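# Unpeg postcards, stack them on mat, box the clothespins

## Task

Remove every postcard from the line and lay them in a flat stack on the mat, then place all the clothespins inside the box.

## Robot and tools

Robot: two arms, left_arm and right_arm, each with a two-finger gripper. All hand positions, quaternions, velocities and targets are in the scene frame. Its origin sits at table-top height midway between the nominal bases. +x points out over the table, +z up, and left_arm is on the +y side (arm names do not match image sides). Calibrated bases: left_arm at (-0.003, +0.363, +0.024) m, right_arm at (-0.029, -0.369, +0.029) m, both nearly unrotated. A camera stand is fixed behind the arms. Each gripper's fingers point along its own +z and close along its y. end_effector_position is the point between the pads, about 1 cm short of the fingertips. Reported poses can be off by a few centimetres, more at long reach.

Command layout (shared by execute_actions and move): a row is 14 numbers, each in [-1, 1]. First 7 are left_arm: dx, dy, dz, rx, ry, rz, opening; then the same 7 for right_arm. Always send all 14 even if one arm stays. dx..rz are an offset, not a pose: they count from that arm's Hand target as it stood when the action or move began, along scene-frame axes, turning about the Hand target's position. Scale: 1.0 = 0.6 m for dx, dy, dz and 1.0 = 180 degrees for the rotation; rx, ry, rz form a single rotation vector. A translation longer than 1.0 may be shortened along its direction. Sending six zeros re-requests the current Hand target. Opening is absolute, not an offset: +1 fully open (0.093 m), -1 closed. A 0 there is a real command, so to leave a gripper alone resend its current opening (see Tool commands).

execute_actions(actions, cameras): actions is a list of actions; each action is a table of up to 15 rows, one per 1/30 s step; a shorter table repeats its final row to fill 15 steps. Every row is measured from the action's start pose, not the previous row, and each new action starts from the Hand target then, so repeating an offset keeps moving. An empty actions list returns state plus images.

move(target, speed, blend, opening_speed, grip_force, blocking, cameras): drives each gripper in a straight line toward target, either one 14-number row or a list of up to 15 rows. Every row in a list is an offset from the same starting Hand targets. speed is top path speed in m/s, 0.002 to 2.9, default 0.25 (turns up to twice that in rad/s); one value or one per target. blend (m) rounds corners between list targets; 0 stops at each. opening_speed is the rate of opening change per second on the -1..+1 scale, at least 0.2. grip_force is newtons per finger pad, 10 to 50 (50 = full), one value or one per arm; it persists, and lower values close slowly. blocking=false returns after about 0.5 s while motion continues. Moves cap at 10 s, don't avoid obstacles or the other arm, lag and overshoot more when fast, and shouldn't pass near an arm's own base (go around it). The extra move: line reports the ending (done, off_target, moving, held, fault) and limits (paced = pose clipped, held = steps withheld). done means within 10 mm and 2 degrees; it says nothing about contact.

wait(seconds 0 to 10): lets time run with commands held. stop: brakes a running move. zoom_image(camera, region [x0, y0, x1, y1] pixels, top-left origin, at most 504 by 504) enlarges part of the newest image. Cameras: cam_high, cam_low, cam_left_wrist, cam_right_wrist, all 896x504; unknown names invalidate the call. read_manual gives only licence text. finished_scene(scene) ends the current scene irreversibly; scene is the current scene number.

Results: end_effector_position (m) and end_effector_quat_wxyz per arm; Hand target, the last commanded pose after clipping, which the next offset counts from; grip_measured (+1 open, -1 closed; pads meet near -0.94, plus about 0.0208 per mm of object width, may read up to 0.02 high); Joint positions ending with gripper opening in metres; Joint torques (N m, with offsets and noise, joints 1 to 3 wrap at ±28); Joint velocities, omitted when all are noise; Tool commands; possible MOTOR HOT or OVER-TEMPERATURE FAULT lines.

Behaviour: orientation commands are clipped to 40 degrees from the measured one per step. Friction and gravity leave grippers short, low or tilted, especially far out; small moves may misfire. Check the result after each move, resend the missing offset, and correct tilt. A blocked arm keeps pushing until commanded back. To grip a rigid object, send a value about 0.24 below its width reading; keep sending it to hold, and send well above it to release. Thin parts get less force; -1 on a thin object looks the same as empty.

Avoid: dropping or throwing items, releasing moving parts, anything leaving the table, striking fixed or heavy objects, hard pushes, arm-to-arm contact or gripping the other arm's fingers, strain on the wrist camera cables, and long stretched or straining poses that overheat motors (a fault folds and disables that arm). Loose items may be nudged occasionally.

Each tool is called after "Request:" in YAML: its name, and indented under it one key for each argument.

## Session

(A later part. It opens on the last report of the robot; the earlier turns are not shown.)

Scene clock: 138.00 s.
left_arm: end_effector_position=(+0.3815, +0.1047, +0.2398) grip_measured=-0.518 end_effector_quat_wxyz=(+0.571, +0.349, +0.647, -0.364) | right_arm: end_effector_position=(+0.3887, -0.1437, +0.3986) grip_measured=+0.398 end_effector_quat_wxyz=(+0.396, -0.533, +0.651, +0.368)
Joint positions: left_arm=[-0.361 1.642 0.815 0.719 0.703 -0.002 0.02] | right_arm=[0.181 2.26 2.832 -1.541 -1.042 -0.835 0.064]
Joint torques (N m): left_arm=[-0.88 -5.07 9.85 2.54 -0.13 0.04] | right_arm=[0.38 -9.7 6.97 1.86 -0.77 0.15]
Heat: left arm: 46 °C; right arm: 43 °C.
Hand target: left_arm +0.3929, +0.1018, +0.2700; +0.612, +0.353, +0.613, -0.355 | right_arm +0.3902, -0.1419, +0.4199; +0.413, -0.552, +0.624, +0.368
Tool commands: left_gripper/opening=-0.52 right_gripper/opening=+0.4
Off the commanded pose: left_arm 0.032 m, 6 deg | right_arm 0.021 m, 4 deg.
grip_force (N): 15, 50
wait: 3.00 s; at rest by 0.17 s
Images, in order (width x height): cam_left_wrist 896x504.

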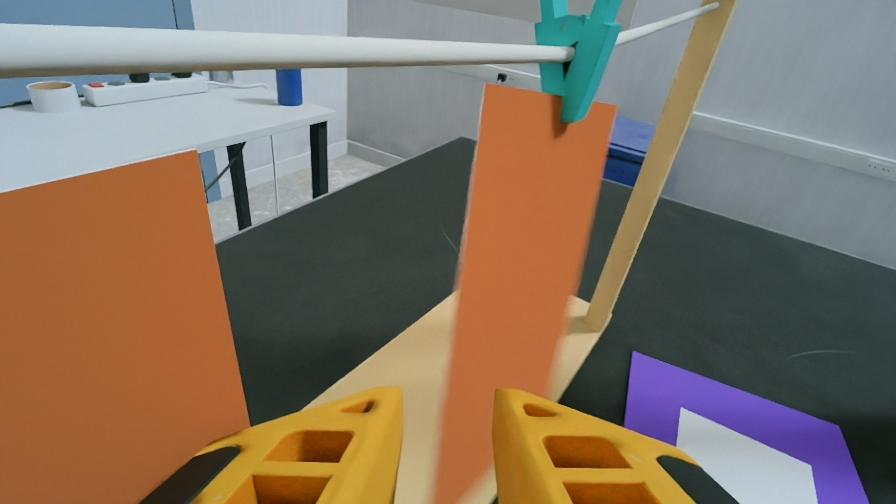

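Request:
move:
  target:
    - [-0.017,-0.01,0.016,0,0,0,-0.1,0,0,0,0,0,0,0.4]
    - [0.01,-0.055,0.016,0,0,0,-0.1,0,0,0,0,0,0,0.4]
  speed: 0.08
  cameras: ["cam_left_wrist","cam_right_wrist"]

Request:
wait:
  seconds: 0.35
  cameras: ["cam_left_wrist","cam_right_wrist"]

Scene clock: 140.23 s.
left_arm: end_effector_position=(+0.3875, +0.0696, +0.2571) grip_measured=-0.102 end_effector_quat_wxyz=(+0.585, +0.358, +0.630, -0.365) | right_arm: end_effector_position=(+0.3887, -0.1437, +0.3986) grip_measured=+0.398 end_effector_quat_wxyz=(+0.396, -0.533, +0.651, +0.368)
Joint positions: left_arm=[-0.445 1.694 0.914 0.719 0.634 -0.005 0.04] | right_arm=[0.181 2.26 2.832 -1.541 -1.042 -0.835 0.064]
Joint torques (N m): left_arm=[-0.75 -5.71 10.04 2.11 -0.17 0.04] | right_arm=[0.32 -9.7 6.95 1.87 -0.76 0.15]
Heat: left arm: 46 °C; right arm: 43 °C.
Hand target: left_arm +0.3989, +0.0688, +0.2796; +0.612, +0.353, +0.613, -0.355 | right_arm +0.3902, -0.1419, +0.4199; +0.413, -0.552, +0.624, +0.368
Off the commanded pose: left_arm 0.025 m, 4 deg | right_arm 0.021 m, 4 deg.
elbow stopped short (right arm): the move would have taken joint 3 (elbow) straighter than the controller allows.
grip_force (N): 15, 50
move: off_target (left_arm, right_arm)
Images, in order (width x height): cam_left_wrist 896x504, cam_right_wrist 896x504.

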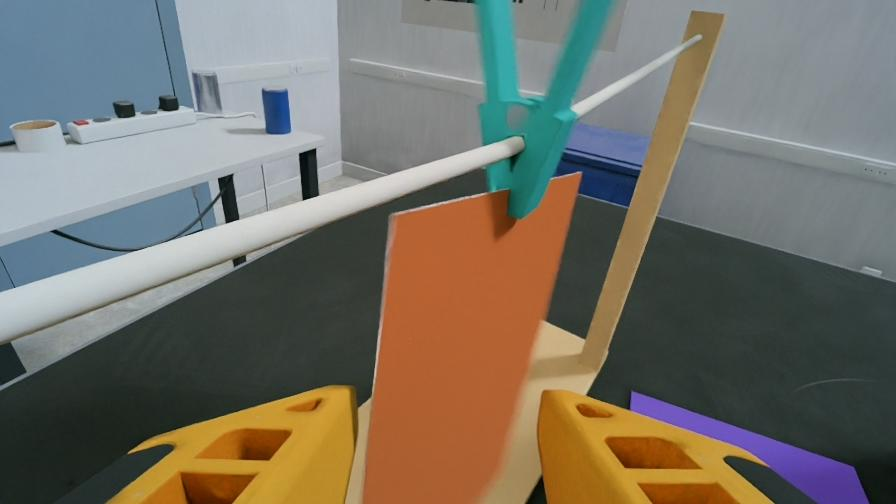

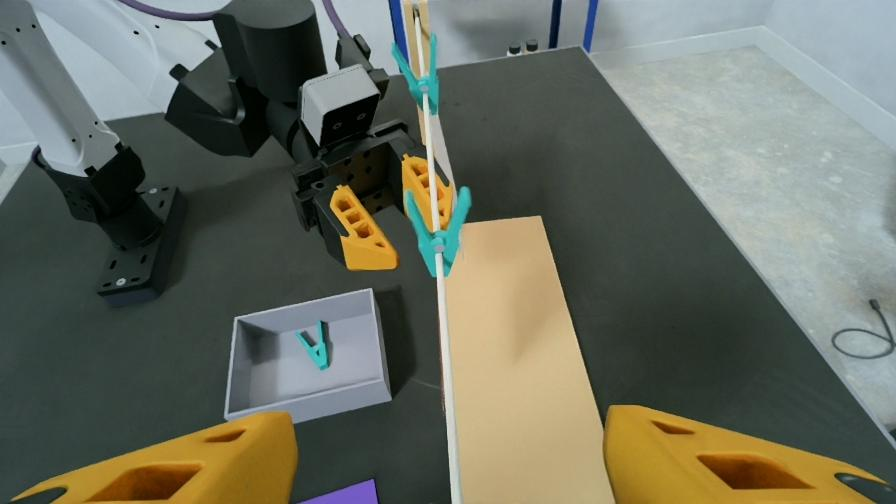

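Scene clock: 140.60 s.
left_arm: end_effector_position=(+0.3877, +0.0698, +0.2571) grip_measured=-0.102 end_effector_quat_wxyz=(+0.585, +0.357, +0.630, -0.365) | right_arm: end_effector_position=(+0.3887, -0.1437, +0.3986) grip_measured=+0.398 end_effector_quat_wxyz=(+0.396, -0.533, +0.651, +0.368)
Joint positions: left_arm=[-0.445 1.694 0.914 0.719 0.633 -0.005 0.04] | right_arm=[0.181 2.26 2.832 -1.541 -1.042 -0.835 0.064]
Joint torques (N m): left_arm=[-0.72 -5.74 10.07 2.1 -0.17 0.04] | right_arm=[0.35 -9.69 7.05 1.85 -0.77 0.14]
Heat: left arm: 46 °C; right arm: 43 °C.
Hand target: left_arm +0.3989, +0.0688, +0.2796; +0.612, +0.353, +0.613, -0.355 | right_arm +0.3902, -0.1419, +0.4199; +0.413, -0.552, +0.624, +0.368
Tool commands: left_gripper/opening=-0.1 right_gripper/opening=+0.4
Off the commanded pose: left_arm 0.025 m, 4 deg | right_arm 0.021 m, 4 deg.
grip_force (N): 15, 50
wait: 0.37 s; at rest by 0.17 s
Images, in order (width x height): cam_left_wrist 896x504, cam_right_wrist 896x504.

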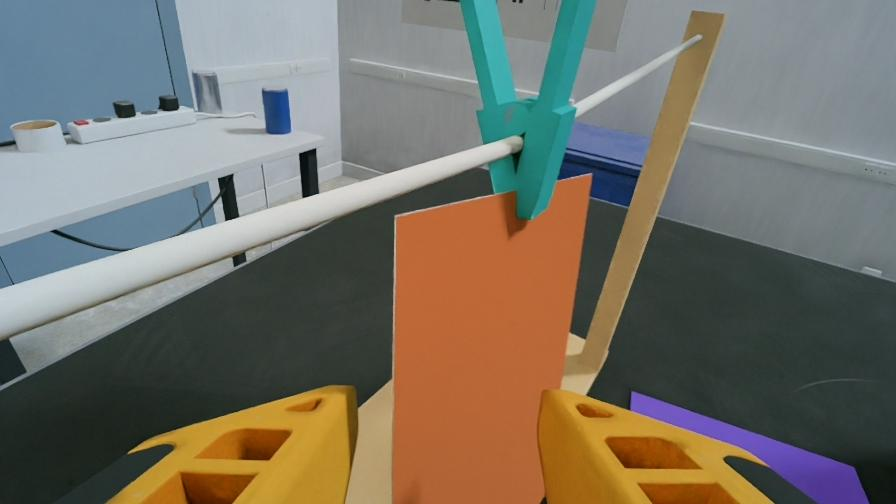

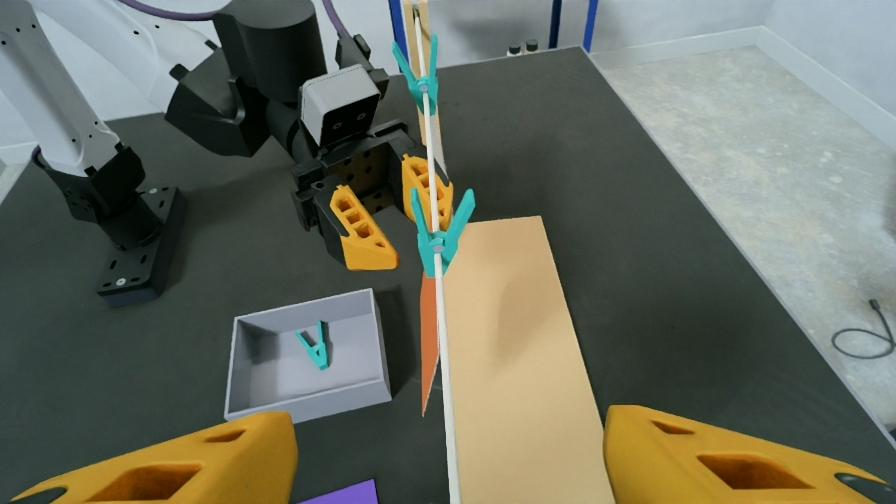

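Request:
move:
  target: [0.029,0.0,0,0,0,0,-0.1,0,0,0,0,0,0,0.4]
  speed: 0.06
  cameras: ["cam_left_wrist","cam_right_wrist"]

Scene clock: 141.97 s.
left_arm: end_effector_position=(+0.4050, +0.0666, +0.2601) grip_measured=-0.102 end_effector_quat_wxyz=(+0.591, +0.355, +0.628, -0.362) | right_arm: end_effector_position=(+0.3887, -0.1437, +0.3986) grip_measured=+0.398 end_effector_quat_wxyz=(+0.396, -0.533, +0.651, +0.368)
Joint positions: left_arm=[-0.436 1.75 0.981 0.719 0.633 -0.005 0.04] | right_arm=[0.181 2.26 2.832 -1.541 -1.042 -0.835 0.064]
Joint torques (N m): left_arm=[0.24 -6.01 10.21 2 0.03 0.05] | right_arm=[0.35 -9.66 7.01 1.86 -0.76 0.15]
Heat: left arm: 46 °C; right arm: 43 °C.
Hand target: left_arm +0.4163, +0.0688, +0.2796; +0.612, +0.353, +0.613, -0.355 | right_arm +0.3902, -0.1419, +0.4199; +0.413, -0.552, +0.624, +0.368
Off the commanded pose: left_arm 0.023 m, 3 deg | right_arm 0.021 m, 4 deg.
elbow stopped short (right arm): the move would have taken joint 3 (elbow) straighter than the controller allows.
grip_force (N): 15, 50
move: off_target (left_arm, right_arm)
Images, in order (width x height): cam_left_wrist 896x504, cam_right_wrist 896x504.

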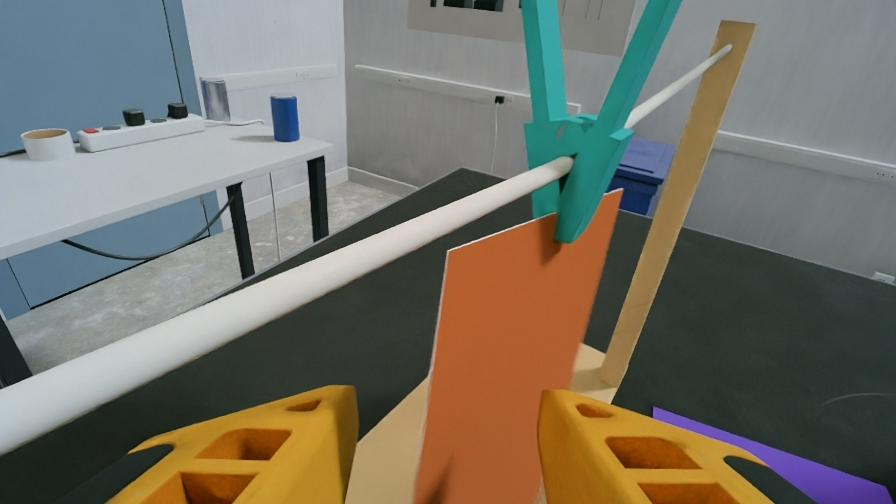

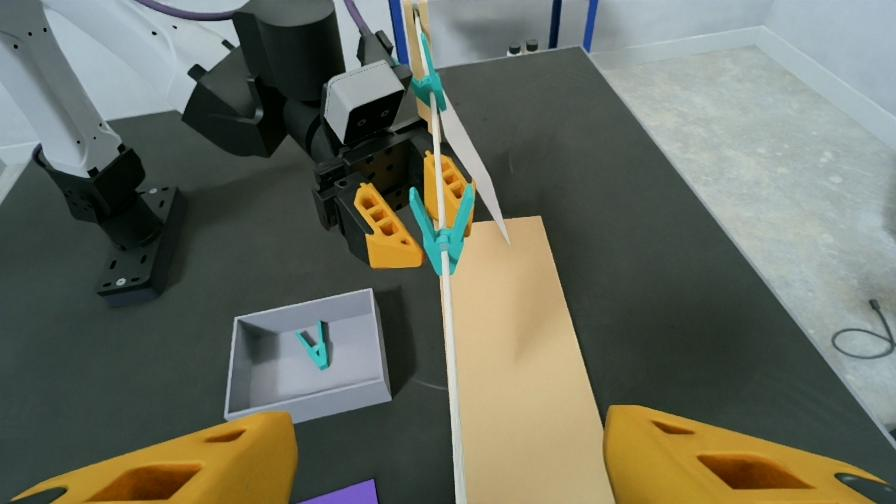

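Request:
move:
  target: [0.003,-0.006,0,0,0,0,-1,0,0,0,0,0,0,0.4]
  speed: 0.06
  opening_speed: 0.5
  cameras: ["cam_left_wrist","cam_right_wrist","cam_low"]

Scene clock: 148.00 s.
left_arm: end_effector_position=(+0.4069, +0.0642, +0.2643) grip_measured=-0.960 end_effector_quat_wxyz=(+0.593, +0.359, +0.622, -0.365) | right_arm: end_effector_position=(+0.3887, -0.1437, +0.3986) grip_measured=+0.398 end_effector_quat_wxyz=(+0.396, -0.533, +0.651, +0.368)
Joint positions: left_arm=[-0.436 1.759 1.001 0.719 0.644 -0.005 0] | right_arm=[0.181 2.26 2.832 -1.541 -1.042 -0.835 0.064]
Joint torques (N m): left_arm=[-0.42 -5.97 9.73 1.96 -0.16 0.04] | right_arm=[0.38 -9.72 6.98 1.86 -0.77 0.16]
Heat: left arm: 48 °C; right arm: 43 °C.
Hand target: left_arm +0.4181, +0.0652, +0.2796; +0.612, +0.353, +0.613, -0.355 | right_arm +0.3902, -0.1419, +0.4199; +0.413, -0.552, +0.624, +0.368
Off the commanded pose: left_arm 0.019 m, 3 deg | right_arm 0.021 m, 4 deg.
elbow stopped short (right arm): the move would have taken joint 3 (elbow) straighter than the controller allows.
grip_force (N): 15, 50
move: off_target (left_arm, right_arm)
Images, in order (width x height): cam_low 896x504, cam_left_wrist 896x504, cam_right_wrist 896x504.

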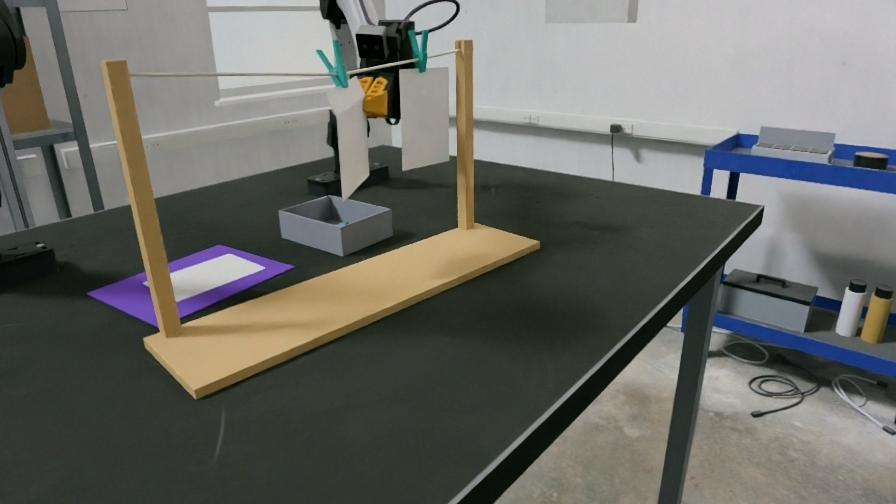

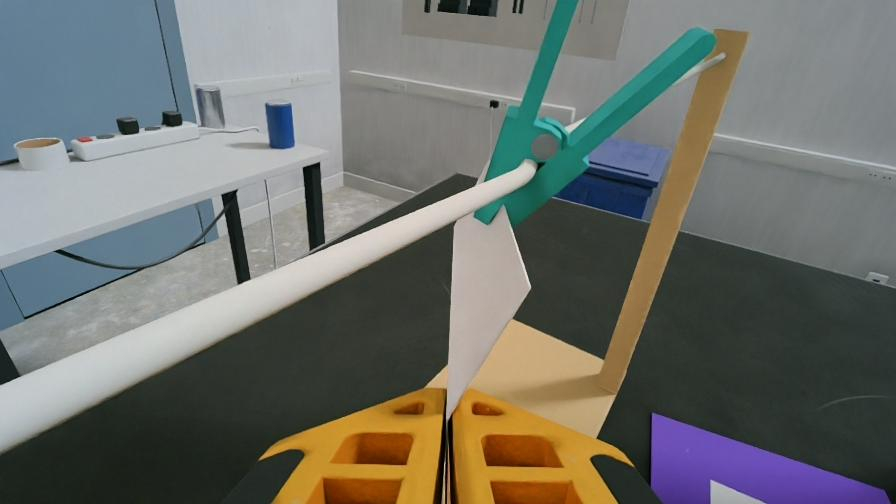

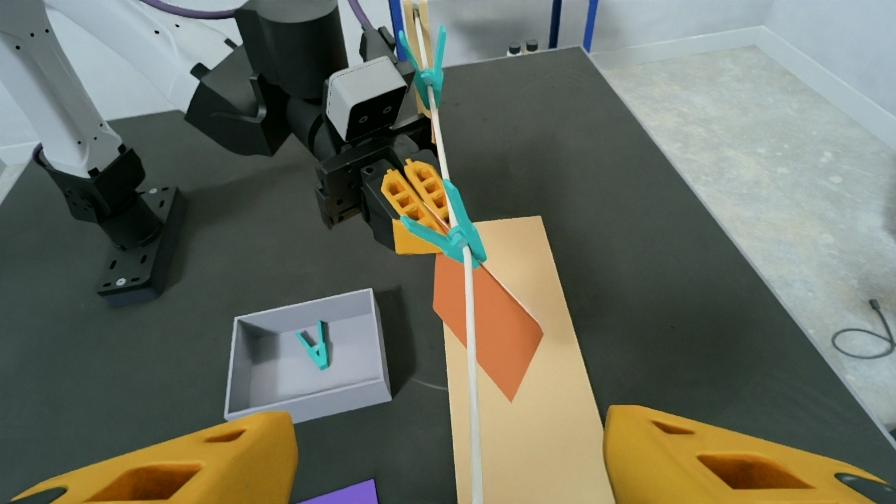

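Request:
move:
  target: [-0.05,0.005,-0.01,0,0,-0.07,-1,0,0,0,0,0,0,0.4]
  speed: 0.06
  cameras: ["cam_left_wrist","cam_right_wrist","cam_low"]

Scene clock: 150.70 s.
left_arm: end_effector_position=(+0.3801, +0.0639, +0.2655) grip_measured=-0.964 end_effector_quat_wxyz=(+0.552, +0.419, +0.581, -0.428) | right_arm: end_effector_position=(+0.3887, -0.1437, +0.3986) grip_measured=+0.398 end_effector_quat_wxyz=(+0.396, -0.533, +0.651, +0.368)
Joint positions: left_arm=[-0.396 1.759 1.001 0.719 0.894 -0.005 0] | right_arm=[0.181 2.26 2.832 -1.541 -1.042 -0.835 0.064]
Joint torques (N m): left_arm=[0.34 -5.86 7.58 2.07 0.07 0.06] | right_arm=[0.38 -9.69 6.95 1.87 -0.78 0.15]
Heat: left arm: 48 °C; right arm: 43 °C.
Hand target: left_arm +0.3881, +0.0682, +0.2736; +0.569, +0.418, +0.570, -0.420 | right_arm +0.3902, -0.1419, +0.4199; +0.413, -0.552, +0.624, +0.368
Off the commanded pose: left_arm 0.012 m, 3 deg | right_arm 0.021 m, 4 deg.
elbow stopped short (right arm): the move would have taken joint 3 (elbow) straighter than the controller allows.
grip_force (N): 15, 50
move: off_target (left_arm, right_arm)
Images, in order (width x height): cam_low 896x504, cam_left_wrist 896x504, cam_right_wrist 896x504.

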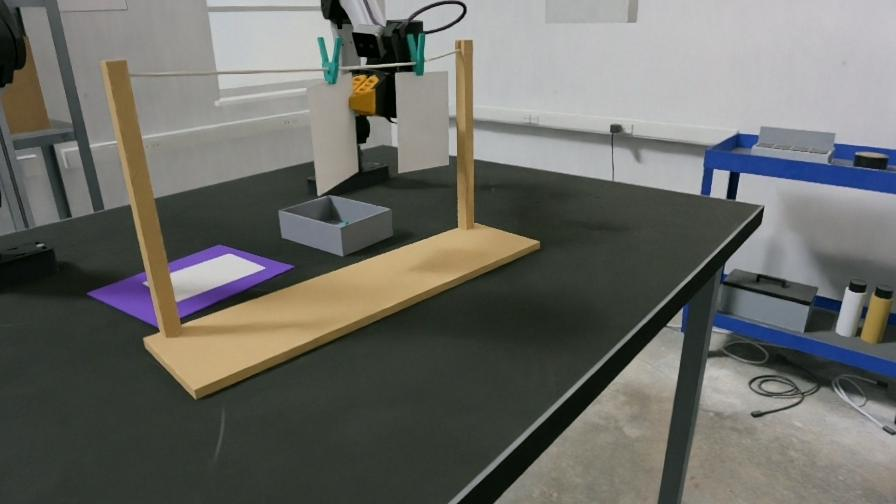

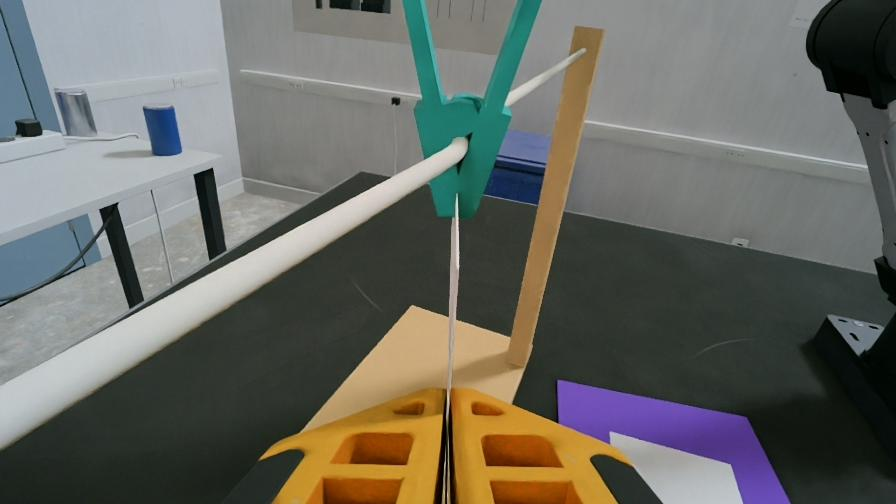

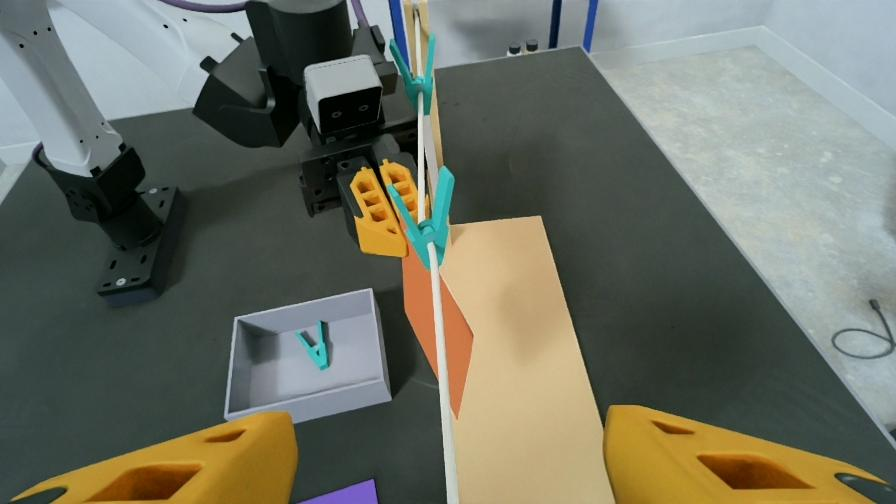

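Request:
move:
  target: [0,0,0,0,0,0,-1,0,0.143,-0.01,-0.1,-0.08,0.097,0.4]
  speed: 0.12
  cameras: ["cam_right_wrist","cam_low","cam_high"]

Scene clock: 154.47 s.
left_arm: end_effector_position=(+0.3801, +0.0639, +0.2655) grip_measured=-0.964 end_effector_quat_wxyz=(+0.552, +0.419, +0.581, -0.428) | right_arm: end_effector_position=(+0.3813, -0.0569, +0.3955) grip_measured=+0.398 end_effector_quat_wxyz=(-0.443, +0.650, -0.556, -0.270)
Joint positions: left_arm=[-0.396 1.759 1.001 0.719 0.894 -0.005 0] | right_arm=[0.401 2.273 2.832 -1.33 -0.848 -0.947 0.064]
Joint torques (N m): left_arm=[0.38 -5.87 7.57 2.06 0.06 0.06] | right_arm=[0.43 -9.66 7.32 2.22 -0.11 -0.12]
Heat: left arm: 48 °C; right arm: 43 °C.
Hand target: left_arm +0.3881, +0.0682, +0.2736; +0.569, +0.418, +0.570, -0.420 | right_arm +0.3902, -0.0561, +0.4139; -0.336, +0.739, -0.527, -0.252
Off the commanded pose: left_arm 0.012 m, 3 deg | right_arm 0.020 m, 16 deg.
elbow stopped short (right arm): the move would have taken joint 3 (elbow) straighter than the controller allows.
grip_force (N): 15, 50
move: off_target (left_arm, right_arm)
Images, in order (width x height): cam_high 896x504, cam_low 896x504, cam_right_wrist 896x504.

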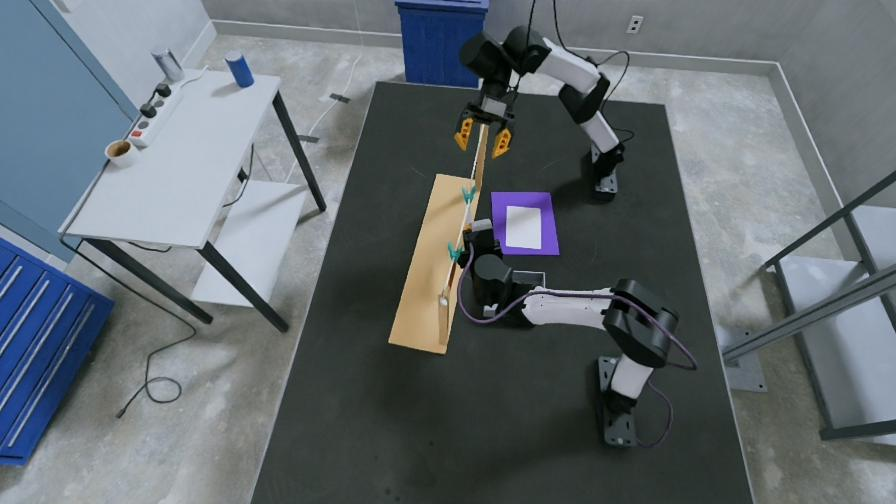

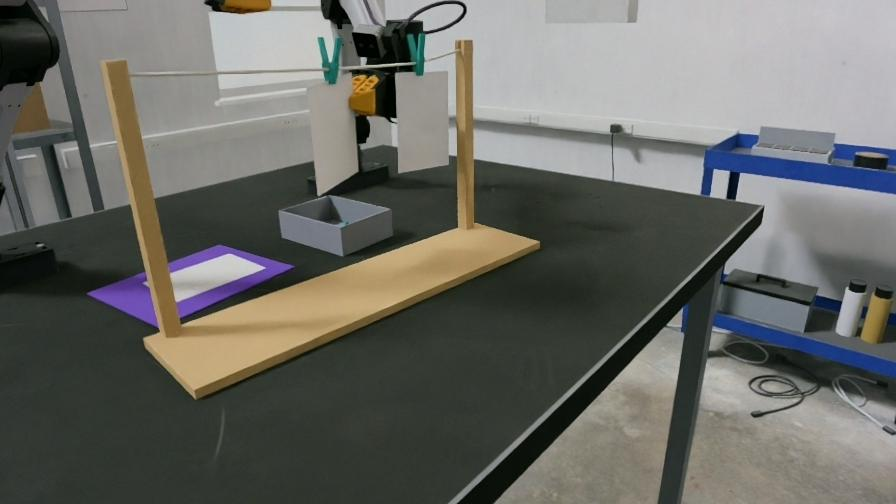

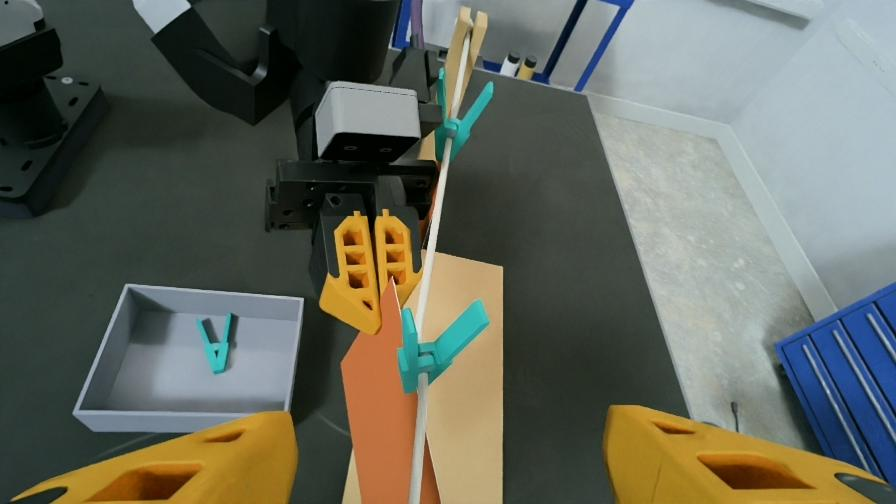

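Request:
move:
  target: [0,0,0,0,0,0,-1,0.008,0.08,-0.075,0.05,0,-0.04,0.4]
  speed: 0.1
  cameras: ["cam_right_wrist","cam_low","cam_left_wrist"]

Request:
zoom_image:
  camera: "cam_low"
  region: [260, 10, 460, 130]

Scene clock: 158.20 s.
left_arm: end_effector_position=(+0.3801, +0.0639, +0.2655) grip_measured=-0.964 end_effector_quat_wxyz=(+0.552, +0.419, +0.581, -0.428) | right_arm: end_effector_position=(+0.3852, -0.0095, +0.3483) grip_measured=+0.398 end_effector_quat_wxyz=(-0.406, +0.660, -0.563, -0.288)
Joint positions: left_arm=[-0.396 1.759 1.001 0.719 0.894 -0.005 0] | right_arm=[0.49 2.376 2.832 -1.272 -0.805 -0.902 0.064]
Joint torques (N m): left_arm=[0.35 -5.85 7.6 2.06 0.07 0.06] | right_arm=[0.32 -11.03 7.68 2.2 -0.12 0.15]
Heat: left arm: 48 °C; right arm: 44 °C.
Hand target: left_arm +0.3881, +0.0682, +0.2736; +0.569, +0.418, +0.570, -0.420 | right_arm +0.3950, -0.0081, +0.3689; -0.408, +0.676, -0.551, -0.271
Off the commanded pose: left_arm 0.012 m, 3 deg | right_arm 0.023 m, 3 deg.
elbow stopped short (right arm): the move would have taken joint 3 (elbow) straighter than the controller allows.
grip_force (N): 15, 50
move: off_target (left_arm, right_arm)
Images, in order (width x height): cam_low 896x504, cam_left_wrist 896x504, cam_right_wrist 896x504.

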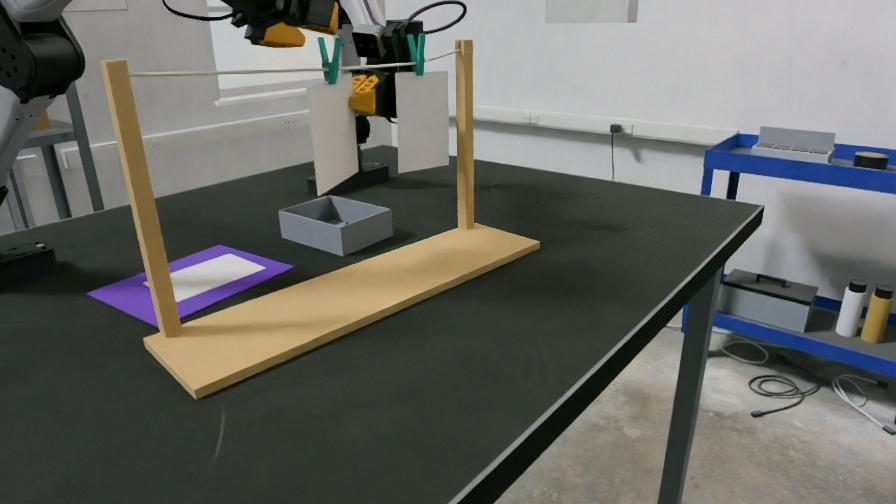

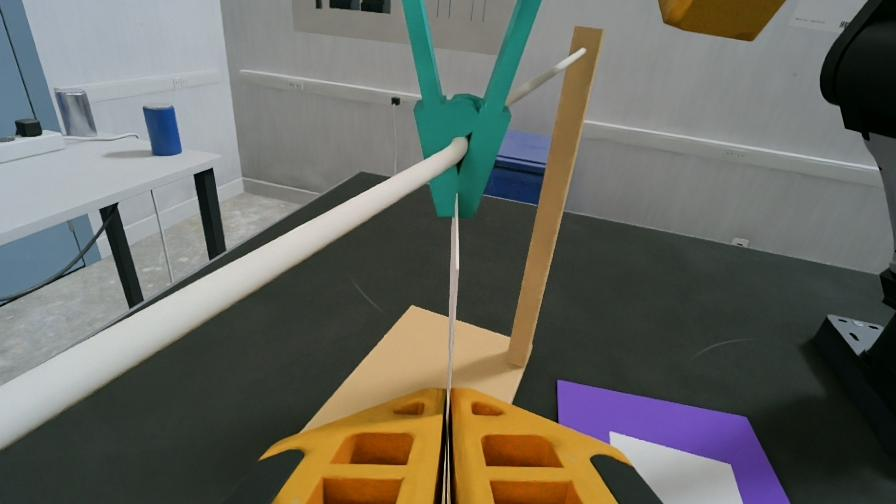

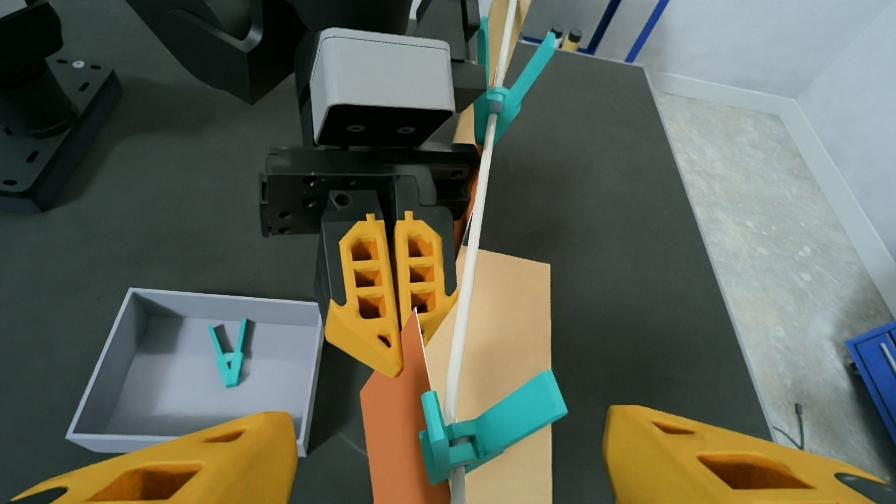

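Scaled by 2.520 from the camera's 896x504 image, which has a finer 1280x720 frame.

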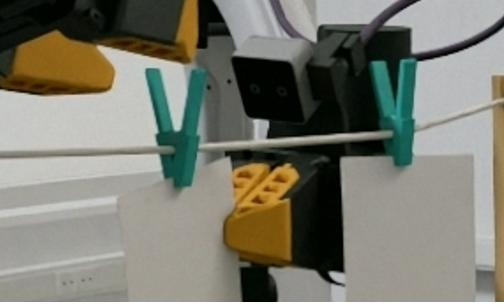

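Request:
move:
  target: [0,0,0,0,0,0,-1,0.014,0.013,-0.022,0,0,0,0.4]
  speed: 0.08
  cameras: ["cam_right_wrist","cam_low"]

Request:
zoom_image:
  camera: "cam_low"
  region: [260, 10, 460, 130]

Scene clock: 159.90 s.
left_arm: end_effector_position=(+0.3801, +0.0639, +0.2655) grip_measured=-0.964 end_effector_quat_wxyz=(+0.552, +0.419, +0.581, -0.428) | right_arm: end_effector_position=(+0.3954, -0.0049, +0.3360) grip_measured=+0.398 end_effector_quat_wxyz=(-0.405, +0.657, -0.567, -0.287)
Joint positions: left_arm=[-0.396 1.759 1.001 0.719 0.894 -0.005 0] | right_arm=[0.49 2.407 2.832 -1.24 -0.799 -0.893 0.064]
Joint torques (N m): left_arm=[0.36 -5.86 7.58 2.07 0.07 0.06] | right_arm=[0.65 -11.18 7.83 2.19 -0.11 0.17]
Heat: left arm: 47 °C; right arm: 44 °C.
Hand target: left_arm +0.3881, +0.0682, +0.2736; +0.569, +0.418, +0.570, -0.420 | right_arm +0.4034, -0.0003, +0.3557; -0.408, +0.676, -0.551, -0.271
Off the commanded pose: left_arm 0.012 m, 3 deg | right_arm 0.022 m, 3 deg.
elbow stopped short (right arm): the move would have taken joint 3 (elbow) straighter than the controller allows.
grip_force (N): 15, 50
move: off_target (left_arm, right_arm)
Images, in order (width x height): cam_low 896x504, cam_right_wrist 896x504.

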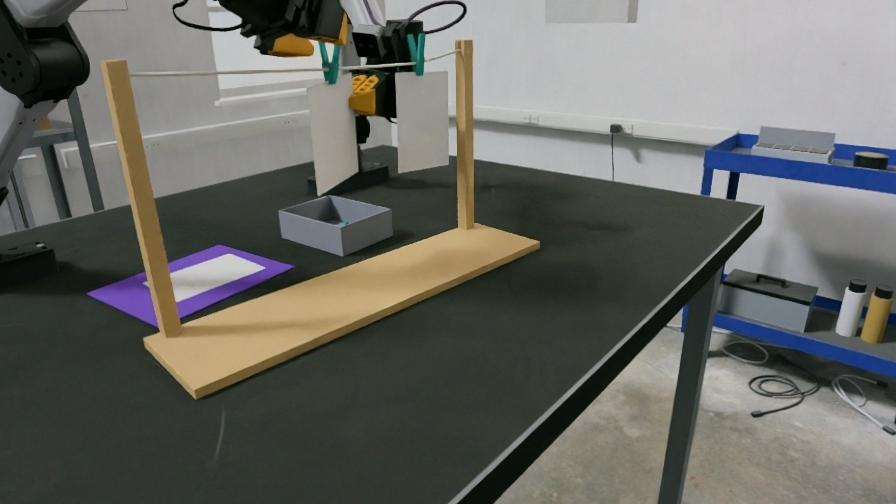

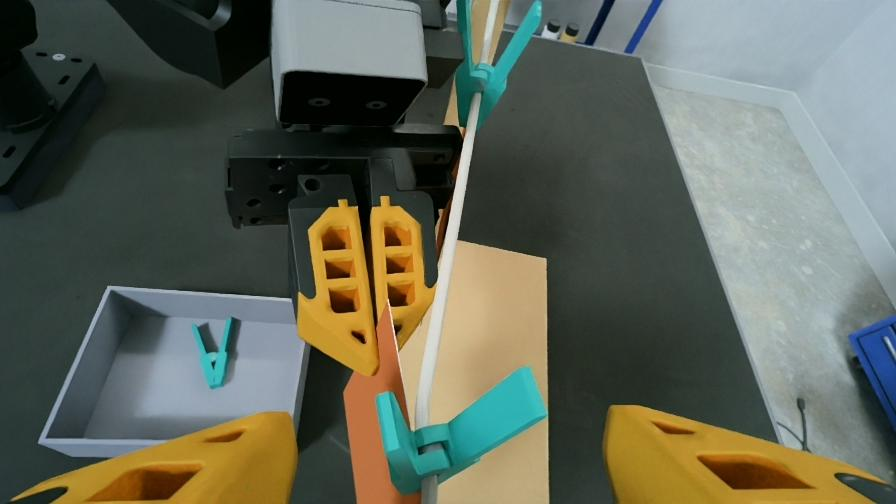

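Scaled by 2.520 from the camera's 896x504 image, which has a finer 1280x720 frame.

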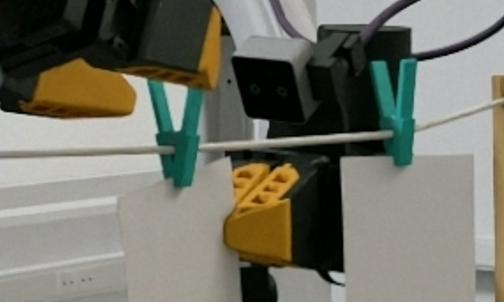

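Request:
move:
  target:
    - [0,0,0,0,0,0,-1,0.0,0.008,-0.014,0,0,0,0.4]
    - [0,0,0,0,0,0,-1,0.0,0.008,-0.014,0,0,0,-1]
  speed: 0.08
  opening_speed: 0.7
  cameras: ["cam_right_wrist","cam_low","cam_left_wrist"]

Request:
zoom_image:
  camera: "cam_low"
  region: [260, 10, 460, 130]

Scene clock: 163.77 s.
left_arm: end_effector_position=(+0.3810, +0.0651, +0.2655) grip_measured=-0.964 end_effector_quat_wxyz=(+0.552, +0.418, +0.581, -0.427) | right_arm: end_effector_position=(+0.3985, -0.0040, +0.3282) grip_measured=-0.768 end_effector_quat_wxyz=(-0.399, +0.656, -0.573, -0.287)
Joint positions: left_arm=[-0.393 1.759 1.001 0.719 0.894 -0.005 0] | right_arm=[0.49 2.421 2.832 -1.24 -0.793 -0.89 0.008]
Joint torques (N m): left_arm=[0.35 -5.89 7.6 2.07 0.06 0.07] | right_arm=[0.64 -11.14 7.82 2.17 -0.12 0.11]
Heat: left arm: 47 °C; right arm: 45 °C.
Hand target: left_arm +0.3881, +0.0682, +0.2736; +0.569, +0.418, +0.570, -0.420 | right_arm +0.4034, +0.0045, +0.3473; -0.408, +0.676, -0.551, -0.271
Off the commanded pose: left_arm 0.011 m, 2 deg | right_arm 0.021 m, 4 deg.
elbow stopped short (right arm): the move would have taken joint 3 (elbow) straighter than the controller allows.
grip_force (N): 15, 50
move: off_target (left_arm, right_arm); target 2's new opening was sent with right_arm's hand 0.021 m and 4 deg from that target
Images, in order (width x height): cam_low 896x504, cam_left_wrist 896x504, cam_right_wrist 896x504.

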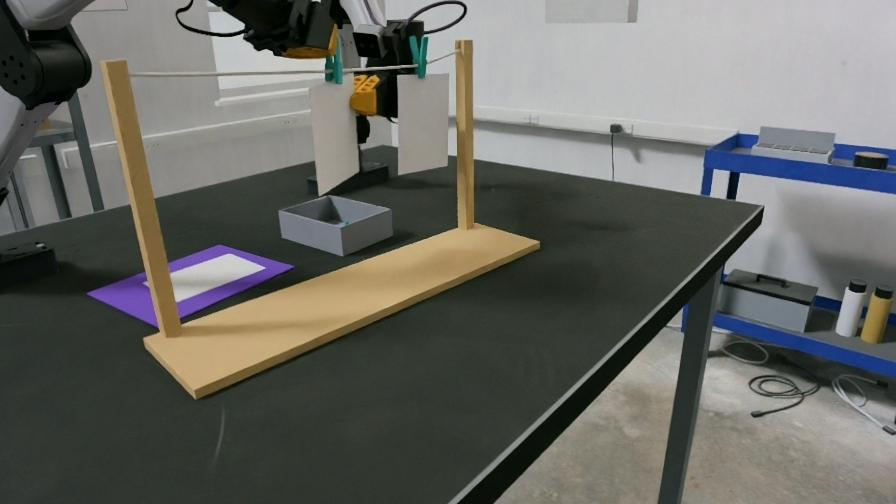

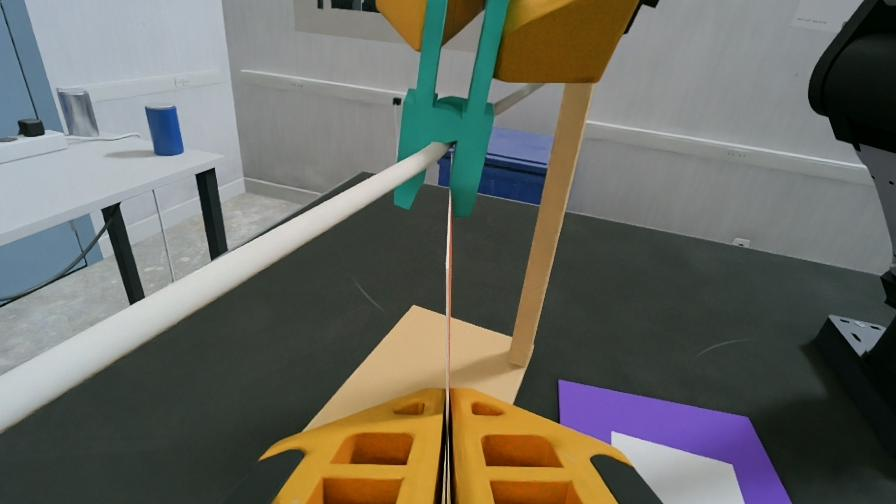

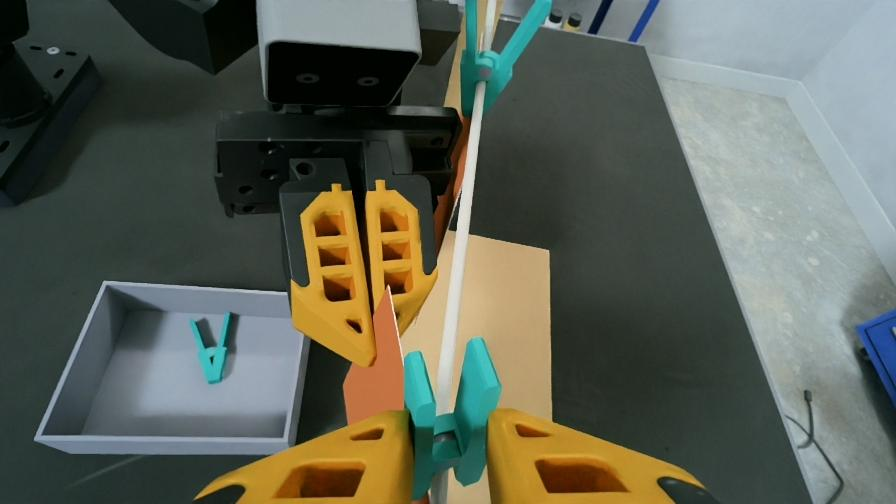

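Scaled by 2.520 from the camera's 896x504 image, which has a finer 1280x720 frame.

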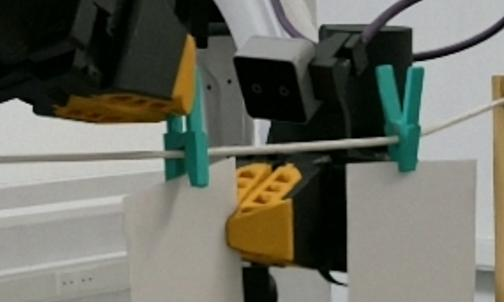

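Request:
move:
  target: [-0.005,0,-0.075,0,0,0,-1,0,0,0,0,0,0,-1]
  speed: 0.08
  cameras: ["cam_right_wrist","cam_low","cam_left_wrist"]

Request:
zoom_image:
  camera: "cam_low"
  region: [260, 10, 460, 130]

Scene clock: 165.53 s.
left_arm: end_effector_position=(+0.3836, +0.0652, +0.2219) grip_measured=-0.964 end_effector_quat_wxyz=(+0.545, +0.412, +0.593, -0.426) | right_arm: end_effector_position=(+0.3985, -0.0040, +0.3282) grip_measured=-0.778 end_effector_quat_wxyz=(-0.399, +0.656, -0.573, -0.287)
Joint positions: left_arm=[-0.393 1.851 0.935 0.849 0.883 -0.005 0] | right_arm=[0.49 2.421 2.832 -1.24 -0.793 -0.89 0.008]
Joint torques (N m): left_arm=[0.06 -6.22 4.94 2.52 0.04 0.1] | right_arm=[0.65 -11.19 7.83 2.18 -0.13 0.11]
Heat: left arm: 47 °C; right arm: 45 °C.
Hand target: left_arm +0.3851, +0.0682, +0.2286; +0.569, +0.418, +0.570, -0.420 | right_arm +0.4034, +0.0045, +0.3473; -0.408, +0.676, -0.551, -0.271
Off the commanded pose: left_arm 0.008 m, 4 deg | right_arm 0.021 m, 4 deg.
elbow stopped short (right arm): the move would have taken joint 3 (elbow) straighter than the controller allows.
grip_force (N): 15, 50
move: off_target (left_arm, right_arm)
Images, in order (width x height): cam_low 896x504, cam_left_wrist 896x504, cam_right_wrist 896x504.

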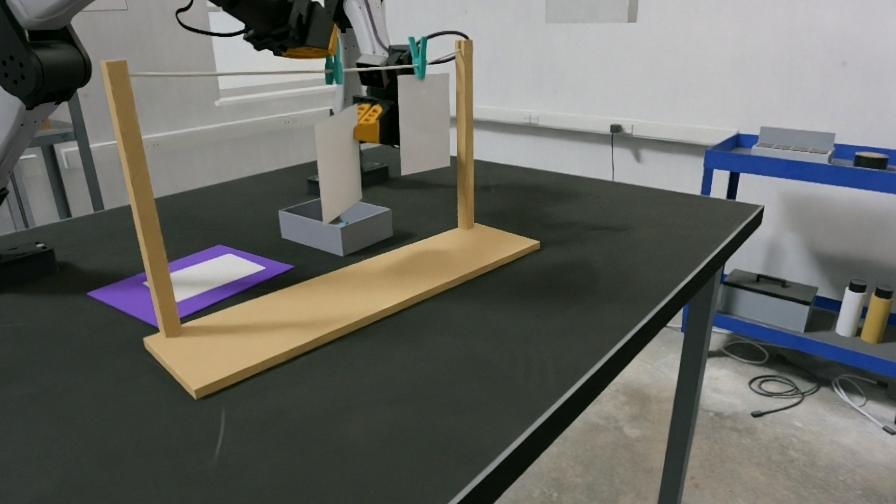

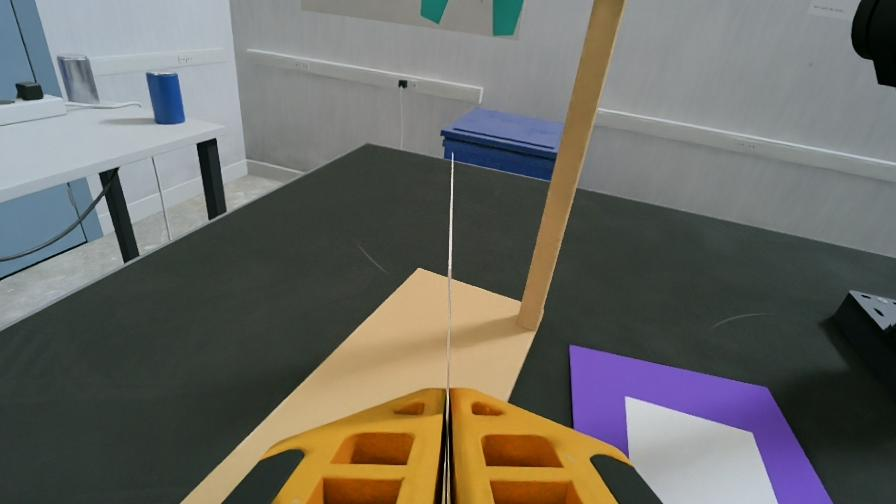

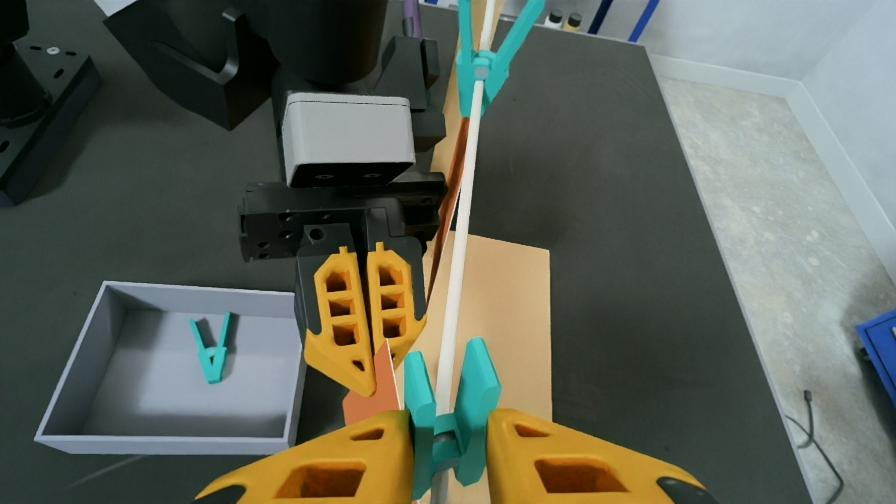

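Scaled by 2.520 from the camera's 896x504 image, which has a finer 1280x720 frame.

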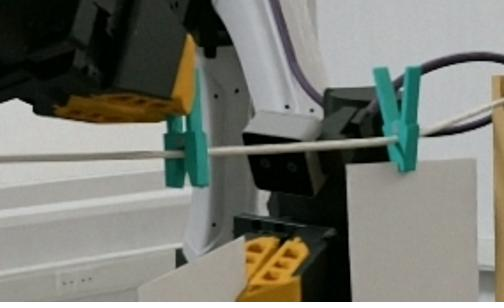

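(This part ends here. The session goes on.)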